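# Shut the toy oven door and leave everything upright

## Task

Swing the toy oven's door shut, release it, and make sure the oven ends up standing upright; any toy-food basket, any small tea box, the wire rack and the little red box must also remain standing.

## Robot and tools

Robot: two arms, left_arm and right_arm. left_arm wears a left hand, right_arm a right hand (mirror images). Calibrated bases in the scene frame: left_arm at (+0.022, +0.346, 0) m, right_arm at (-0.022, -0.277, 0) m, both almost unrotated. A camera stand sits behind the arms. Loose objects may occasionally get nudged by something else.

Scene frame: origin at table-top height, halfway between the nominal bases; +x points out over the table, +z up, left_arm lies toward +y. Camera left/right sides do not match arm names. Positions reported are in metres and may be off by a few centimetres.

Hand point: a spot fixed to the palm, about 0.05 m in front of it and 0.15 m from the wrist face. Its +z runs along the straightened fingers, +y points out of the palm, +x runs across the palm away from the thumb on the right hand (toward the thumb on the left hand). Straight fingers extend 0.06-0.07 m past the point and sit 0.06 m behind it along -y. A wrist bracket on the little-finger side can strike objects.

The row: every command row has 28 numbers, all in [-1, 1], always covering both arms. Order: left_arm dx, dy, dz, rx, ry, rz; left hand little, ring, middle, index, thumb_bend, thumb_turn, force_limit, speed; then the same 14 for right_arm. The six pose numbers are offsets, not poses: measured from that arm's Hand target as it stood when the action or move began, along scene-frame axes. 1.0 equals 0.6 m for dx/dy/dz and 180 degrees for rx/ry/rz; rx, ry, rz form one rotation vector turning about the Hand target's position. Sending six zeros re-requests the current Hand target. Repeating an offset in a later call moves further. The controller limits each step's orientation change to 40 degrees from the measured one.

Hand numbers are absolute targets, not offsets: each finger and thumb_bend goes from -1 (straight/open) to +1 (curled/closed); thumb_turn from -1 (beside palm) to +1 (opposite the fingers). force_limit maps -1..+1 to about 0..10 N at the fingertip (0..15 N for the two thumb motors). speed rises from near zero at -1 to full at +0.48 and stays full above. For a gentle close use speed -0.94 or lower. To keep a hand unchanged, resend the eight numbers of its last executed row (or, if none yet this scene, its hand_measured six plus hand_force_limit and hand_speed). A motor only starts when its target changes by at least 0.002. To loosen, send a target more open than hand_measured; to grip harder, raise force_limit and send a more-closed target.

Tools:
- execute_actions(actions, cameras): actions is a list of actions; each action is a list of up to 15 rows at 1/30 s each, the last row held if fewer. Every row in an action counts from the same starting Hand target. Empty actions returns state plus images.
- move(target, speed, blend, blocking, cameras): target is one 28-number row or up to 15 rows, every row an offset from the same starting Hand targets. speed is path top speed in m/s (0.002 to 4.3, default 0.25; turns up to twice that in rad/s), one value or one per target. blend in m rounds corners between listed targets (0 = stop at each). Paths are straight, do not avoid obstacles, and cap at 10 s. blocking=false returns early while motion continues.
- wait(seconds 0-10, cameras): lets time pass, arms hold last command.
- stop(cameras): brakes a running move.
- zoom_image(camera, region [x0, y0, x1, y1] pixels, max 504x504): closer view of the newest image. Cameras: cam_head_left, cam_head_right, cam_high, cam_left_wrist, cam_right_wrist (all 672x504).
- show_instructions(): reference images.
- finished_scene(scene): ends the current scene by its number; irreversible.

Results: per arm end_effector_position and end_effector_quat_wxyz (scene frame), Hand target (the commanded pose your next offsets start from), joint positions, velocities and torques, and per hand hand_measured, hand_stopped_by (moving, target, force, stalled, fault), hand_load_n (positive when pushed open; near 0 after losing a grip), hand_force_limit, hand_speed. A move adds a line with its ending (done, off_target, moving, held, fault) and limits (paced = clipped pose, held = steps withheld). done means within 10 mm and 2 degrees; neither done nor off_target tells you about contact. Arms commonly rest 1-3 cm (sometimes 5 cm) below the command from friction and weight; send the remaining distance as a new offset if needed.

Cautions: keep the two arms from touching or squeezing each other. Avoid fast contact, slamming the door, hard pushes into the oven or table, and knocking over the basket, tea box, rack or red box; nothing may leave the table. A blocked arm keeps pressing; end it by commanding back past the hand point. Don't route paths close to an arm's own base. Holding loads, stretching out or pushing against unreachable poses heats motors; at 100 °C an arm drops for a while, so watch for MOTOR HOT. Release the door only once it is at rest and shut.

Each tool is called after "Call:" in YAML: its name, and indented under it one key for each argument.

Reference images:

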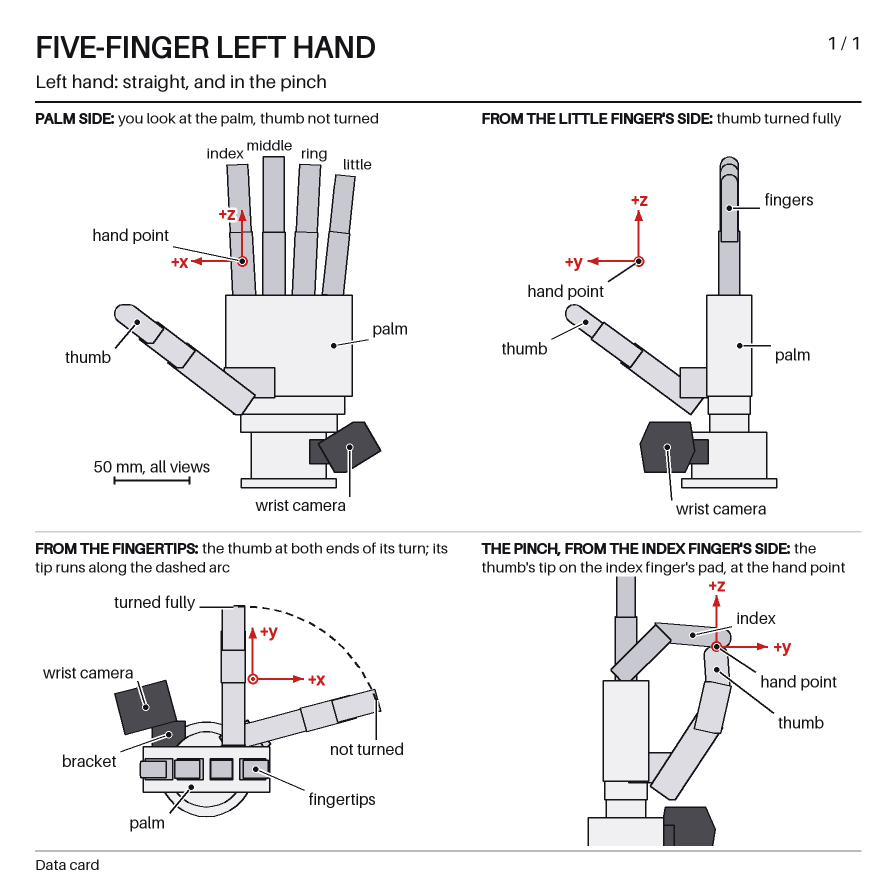

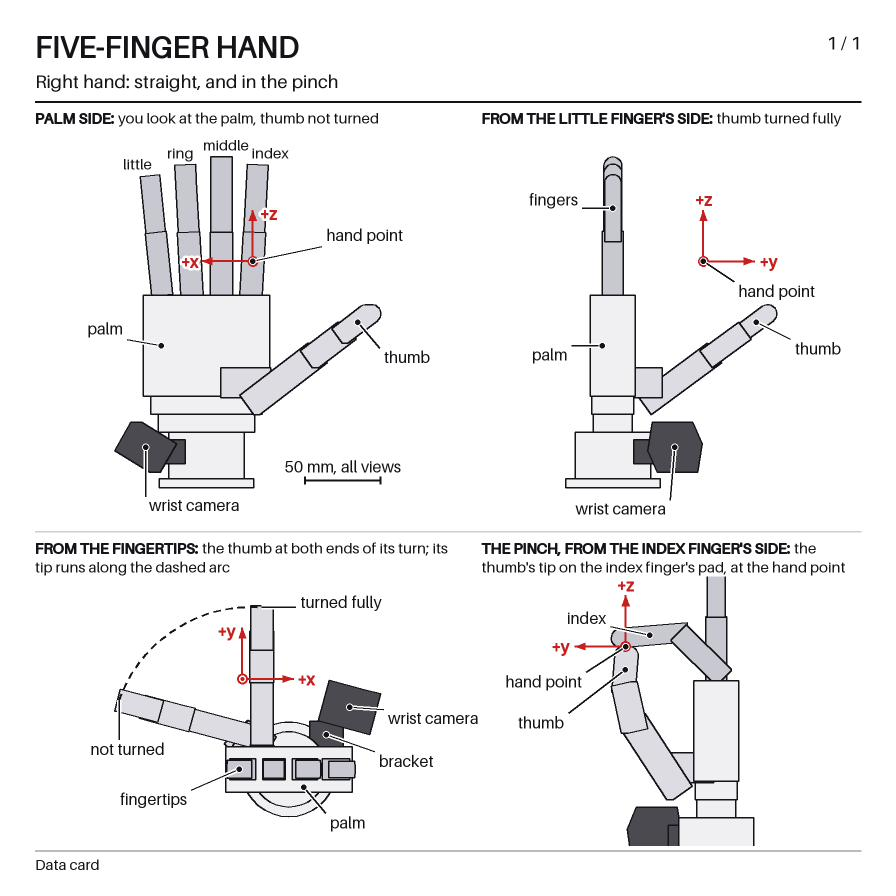

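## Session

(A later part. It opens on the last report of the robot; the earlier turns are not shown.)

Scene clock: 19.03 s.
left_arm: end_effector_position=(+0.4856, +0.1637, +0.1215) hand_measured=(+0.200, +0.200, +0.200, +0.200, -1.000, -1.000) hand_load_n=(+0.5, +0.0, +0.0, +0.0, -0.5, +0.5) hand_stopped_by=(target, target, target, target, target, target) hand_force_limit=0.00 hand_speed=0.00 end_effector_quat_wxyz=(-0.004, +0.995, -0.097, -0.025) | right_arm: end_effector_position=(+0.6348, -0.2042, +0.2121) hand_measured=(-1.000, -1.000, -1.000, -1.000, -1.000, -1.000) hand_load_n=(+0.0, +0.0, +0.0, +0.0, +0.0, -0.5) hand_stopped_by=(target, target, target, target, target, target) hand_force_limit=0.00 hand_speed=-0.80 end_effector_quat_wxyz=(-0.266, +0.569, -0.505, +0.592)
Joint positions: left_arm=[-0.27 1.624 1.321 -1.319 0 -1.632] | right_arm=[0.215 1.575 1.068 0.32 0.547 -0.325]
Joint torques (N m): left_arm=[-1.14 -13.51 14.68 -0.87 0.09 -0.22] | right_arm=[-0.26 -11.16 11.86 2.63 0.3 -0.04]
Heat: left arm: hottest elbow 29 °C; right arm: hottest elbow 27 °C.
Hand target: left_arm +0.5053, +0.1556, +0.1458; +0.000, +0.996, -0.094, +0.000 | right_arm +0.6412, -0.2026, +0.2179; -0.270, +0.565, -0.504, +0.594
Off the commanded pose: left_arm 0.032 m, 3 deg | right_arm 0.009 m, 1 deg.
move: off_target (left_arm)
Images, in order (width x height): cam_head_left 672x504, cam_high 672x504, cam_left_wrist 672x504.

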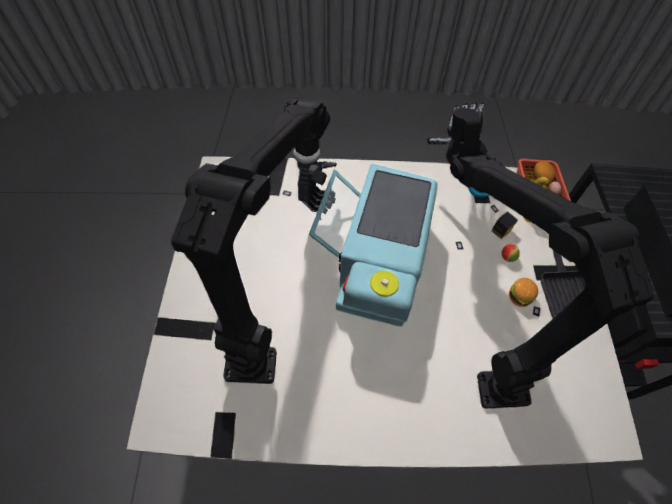

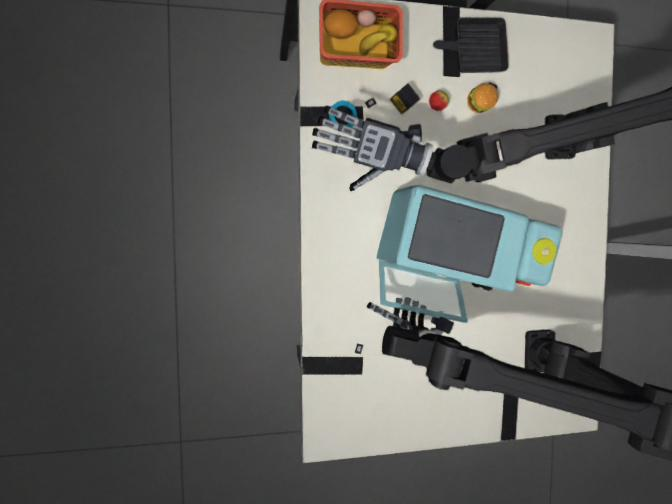

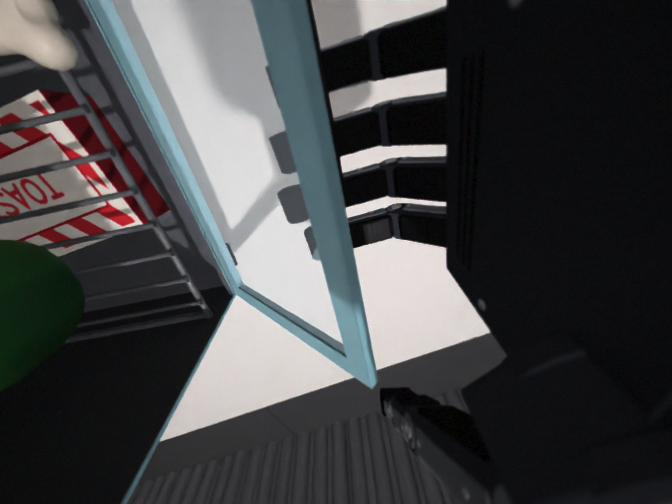

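Call:
move:
  target:
    - [-0.011,-0.057,0.045,0,0,0,0.2,0.2,0.2,0.2,-1,-1,0,0, 0,0,0,0,0,0,-1,-1,-1,-1,-1,-1,0,-0.8]
    - [-0.02,-0.106,0.05,0,0,0,0.2,0.2,0.2,0.2,-1,-1,0,0, 0,0,0,0,0,0,-1,-1,-1,-1,-1,-1,0,-0.8]
  speed: 0.12
  blend: [0.01,0]
  cameras: ["cam_left_wrist","cam_high","cam_head_left"]

Call:
zoom_image:
  camera: "cam_head_left"
  region: [270, 130, 450, 270]

Scene clock: 20.77 s.
left_arm: end_effector_position=(+0.4773, +0.1013, +0.1575) hand_measured=(+0.200, +0.200, +0.200, +0.200, -1.000, -1.000) hand_load_n=(+0.0, +0.0, +0.0, +0.0, +0.0, +0.0) hand_stopped_by=(target, target, target, target, target, target) hand_force_limit=0.00 hand_speed=0.00 end_effector_quat_wxyz=(-0.005, +0.995, -0.098, -0.018) | right_arm: end_effector_position=(+0.6348, -0.2042, +0.2121) hand_measured=(-1.000, -1.000, -1.000, -1.000, -1.000, -1.000) hand_load_n=(+0.0, -0.5, +0.0, +0.0, +0.0, -0.5) hand_stopped_by=(target, target, target, target, target, target) hand_force_limit=0.00 hand_speed=-0.80 end_effector_quat_wxyz=(-0.266, +0.569, -0.505, +0.592)
Joint positions: left_arm=[-0.402 1.621 1.414 -1.401 0 -1.764] | right_arm=[0.215 1.575 1.068 0.32 0.547 -0.325]
Joint torques (N m): left_arm=[-1.08 -12.81 14.76 -0.81 0.07 -0.23] | right_arm=[-0.32 -11.22 11.88 2.62 0.29 -0.03]
Motor temperatures (°C): left_arm=[27 25 30 26 25 22] | right_arm=[23 26 27 26 25 21]
Heat: left arm: hottest elbow 30 °C; right arm: hottest elbow 27 °C.
Hand target: left_arm +0.4933, +0.0921, +0.1758; +0.000, +0.996, -0.094, +0.000 | right_arm +0.6412, -0.2026, +0.2179; -0.270, +0.565, -0.504, +0.594
Off the commanded pose: left_arm 0.026 m, 2 deg | right_arm 0.009 m, 1 deg.
move: off_target (left_arm)
Images, in order (width x height): cam_head_left 672x504, cam_high 672x504, cam_left_wrist 672x504.

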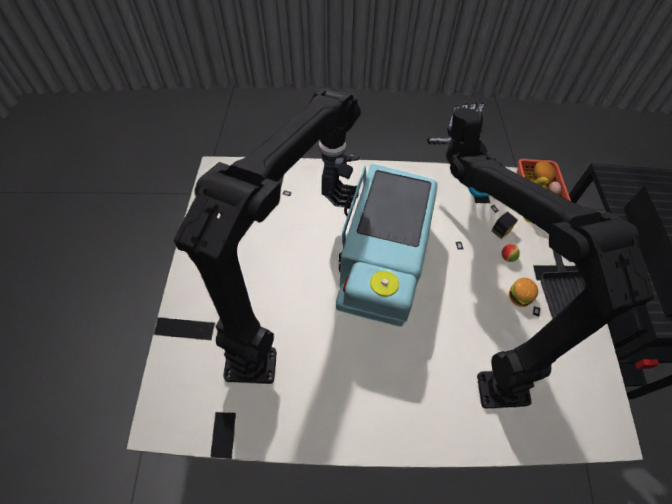

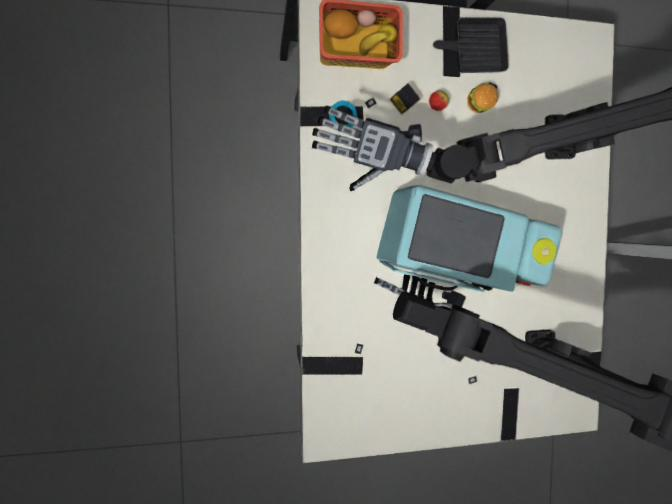

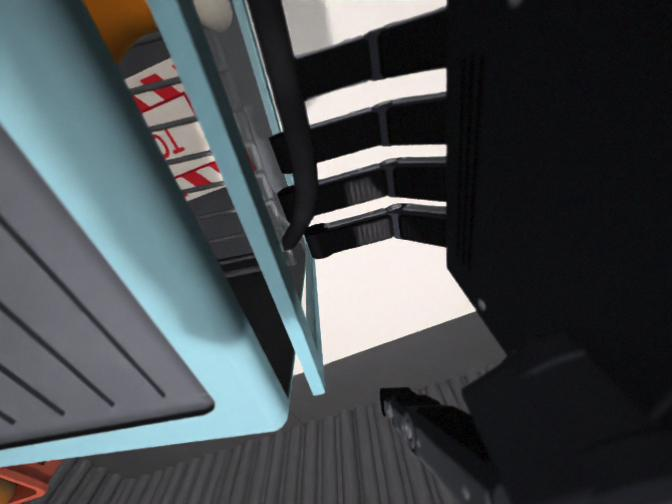

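Scaled by 2.800.

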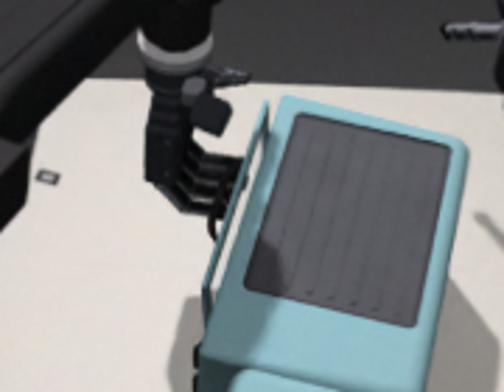

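Call:
move:
  target:
    - [-0.014,-0.078,0,0,0,0,0.2,0.2,0.2,0.2,-1,-1,0,0, 0,0,0,0,0,0,-1,-1,-1,-1,-1,-1,0,-0.8]
  speed: 0.08
  cameras: ["cam_left_wrist","cam_head_left"]

Call:
zoom_image:
  camera: "cam_head_left"
  region: [270, 130, 450, 270]

Scene clock: 22.17 s.
left_arm: end_effector_position=(+0.4760, +0.0827, +0.1594) hand_measured=(+0.200, +0.200, +0.200, +0.200, -1.000, -1.000) hand_load_n=(+0.0, +0.0, +1.0, +0.0, +0.0, +0.0) hand_stopped_by=(target, target, target, target, target, target) hand_force_limit=0.00 hand_speed=0.00 end_effector_quat_wxyz=(-0.021, +0.997, -0.078, -0.016) | right_arm: end_effector_position=(+0.6348, -0.2042, +0.2121) hand_measured=(-1.000, -1.000, -1.000, -1.000, -1.000, -1.000) hand_load_n=(+0.0, +0.0, +0.0, +0.0, +0.0, +0.0) hand_stopped_by=(target, target, target, target, target, target) hand_force_limit=0.00 hand_speed=-0.80 end_effector_quat_wxyz=(-0.266, +0.569, -0.505, +0.592)
Joint positions: left_arm=[-0.454 1.634 1.441 -1.421 -0.028 -1.856] | right_arm=[0.215 1.575 1.068 0.32 0.547 -0.325]
Joint torques (N m): left_arm=[-4.07 -11.75 15.56 -0.28 1.34 -0.22] | right_arm=[-0.21 -11.16 11.88 2.65 0.29 -0.04]
Heat: left arm: hottest elbow 30 °C; right arm: hottest elbow 27 °C.
Hand target: left_arm +0.4849, +0.0452, +0.1756; +0.000, +0.996, -0.094, +0.000 | right_arm +0.6412, -0.2026, +0.2179; -0.270, +0.565, -0.504, +0.594
Off the commanded pose: left_arm 0.042 m, 4 deg | right_arm 0.009 m, 1 deg.
move: off_target (left_arm)
Images, in order (width x height): cam_head_left 672x504, cam_left_wrist 672x504.

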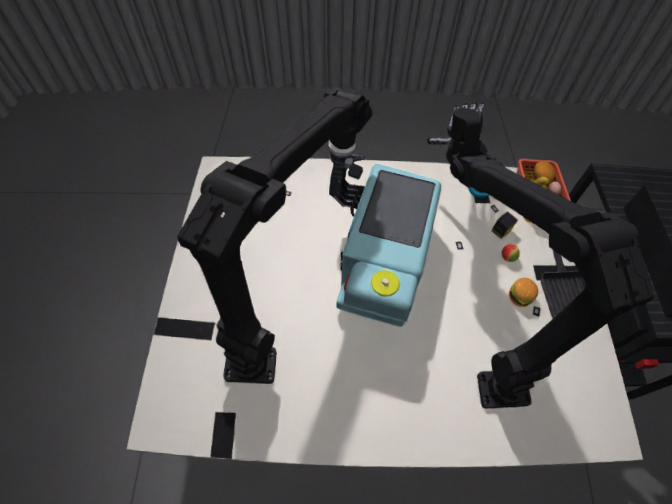

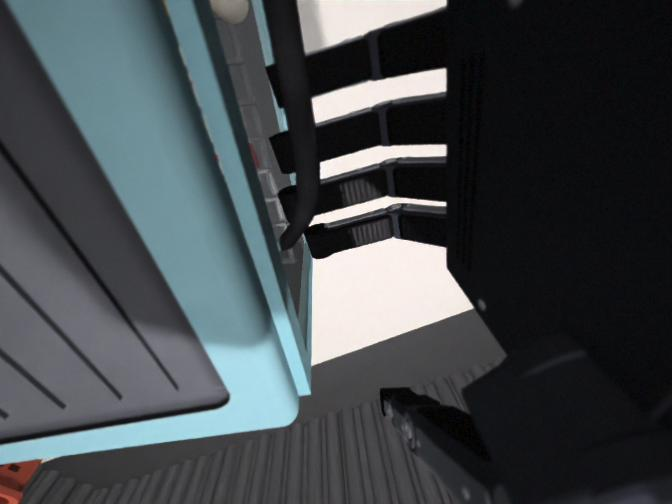

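Scaled by 2.800.

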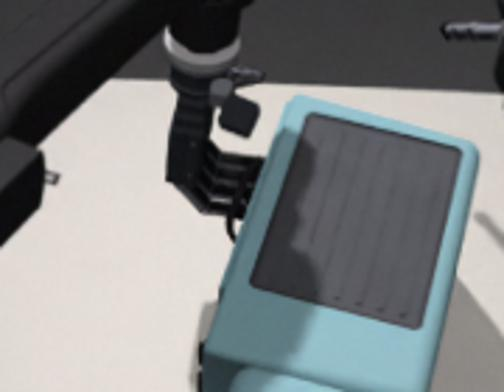

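Call:
move:
  target:
    - [0.016,0.08,-0.015,0,0,0,0.2,0.2,0.2,0.2,-1,-1,0,0, 0,0,0,0,0,0,-1,-1,-1,-1,-1,-1,0,-0.8]
    - [0.045,0.26,-0.01,0,0,0,0.2,0.2,0.2,0.2,-1,-1,0,0, 0,0,0,0,0,0,-1,-1,-1,-1,-1,-1,0,-0.8]
  speed: [0.1,0.15]
  blend: [0.01,0]
  cameras: ["cam_left_wrist","cam_head_left","cam_high"]

Call:
zoom_image:
  camera: "cam_head_left"
  region: [270, 130, 450, 270]

Call:
zoom_image:
  camera: "cam_left_wrist"
  region: [0, 0, 336, 504]

Scene clock: 25.30 s.
left_arm: end_effector_position=(+0.5165, +0.1998, +0.1734) hand_measured=(+0.200, +0.200, +0.200, +0.200, -1.000, -1.000) hand_load_n=(+0.0, +0.0, +0.0, +0.5, +0.0, +0.0) hand_stopped_by=(target, target, target, target, target, target) hand_force_limit=0.00 hand_speed=0.00 end_effector_quat_wxyz=(-0.001, +0.996, -0.090, +0.002) | right_arm: end_effector_position=(+0.6348, -0.2042, +0.2121) hand_measured=(-1.000, -1.000, -1.000, -1.000, -1.000, -1.000) hand_load_n=(+0.0, +0.0, +0.0, +0.0, +0.0, +0.0) hand_stopped_by=(target, target, target, target, target, target) hand_force_limit=0.00 hand_speed=-0.80 end_effector_quat_wxyz=(-0.266, +0.569, -0.505, +0.592)
Joint positions: left_arm=[-0.183 1.611 1.441 -1.398 -0.002 -1.561] | right_arm=[0.215 1.575 1.068 0.32 0.547 -0.325]
Joint torques (N m): left_arm=[-0.5 -14.1 8.18 0.08 0.14 -0.05] | right_arm=[-0.32 -11.11 11.88 2.66 0.29 -0.04]
Heat: left arm: hottest elbow 31 °C; right arm: hottest elbow 27 °C.
Hand target: left_arm +0.5118, +0.2013, +0.1696; +0.000, +0.996, -0.094, +0.000 | right_arm +0.6412, -0.2026, +0.2179; -0.270, +0.565, -0.504, +0.594
Off the commanded pose: left_arm 0.006 m, 1 deg | right_arm 0.009 m, 1 deg.
move: done
Images, in order (width x height): cam_head_left 672x504, cam_high 672x504, cam_left_wrist 672x504.

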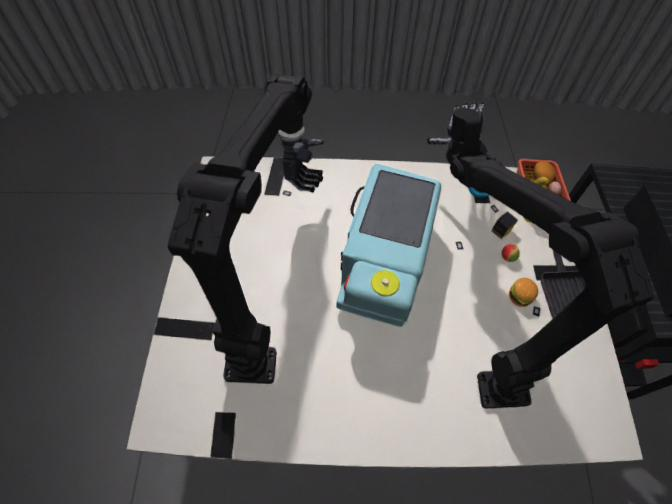

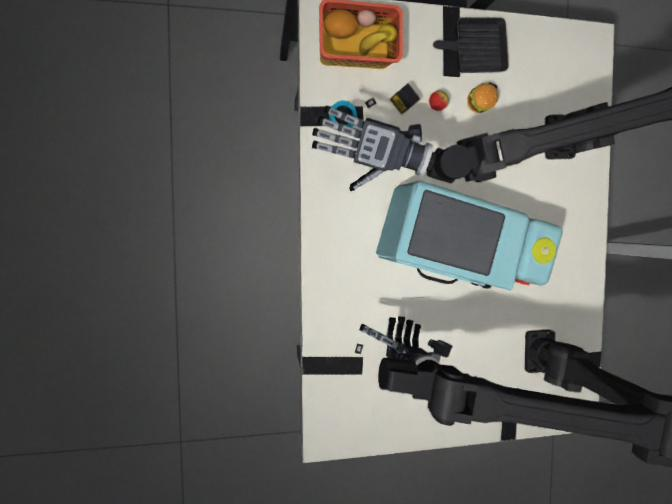

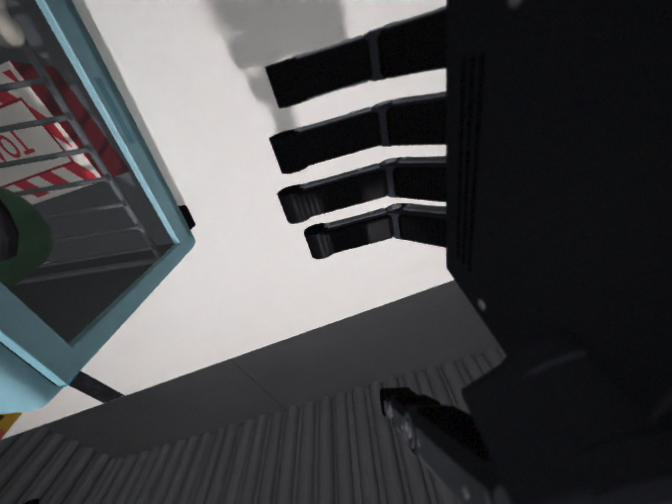

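Scaled by 2.800.

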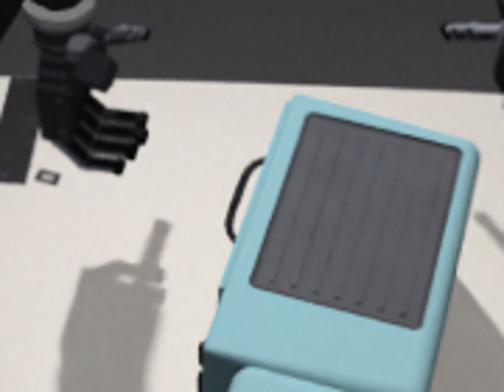

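Scaled by 1.000.

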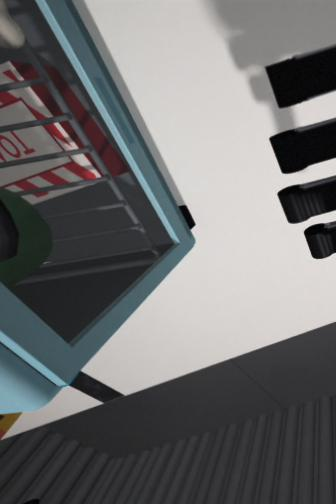

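Door closed flush, oven upright, everything standing.

Call:
finished_scene:
  scene: 3

The scene is finished: the task was done.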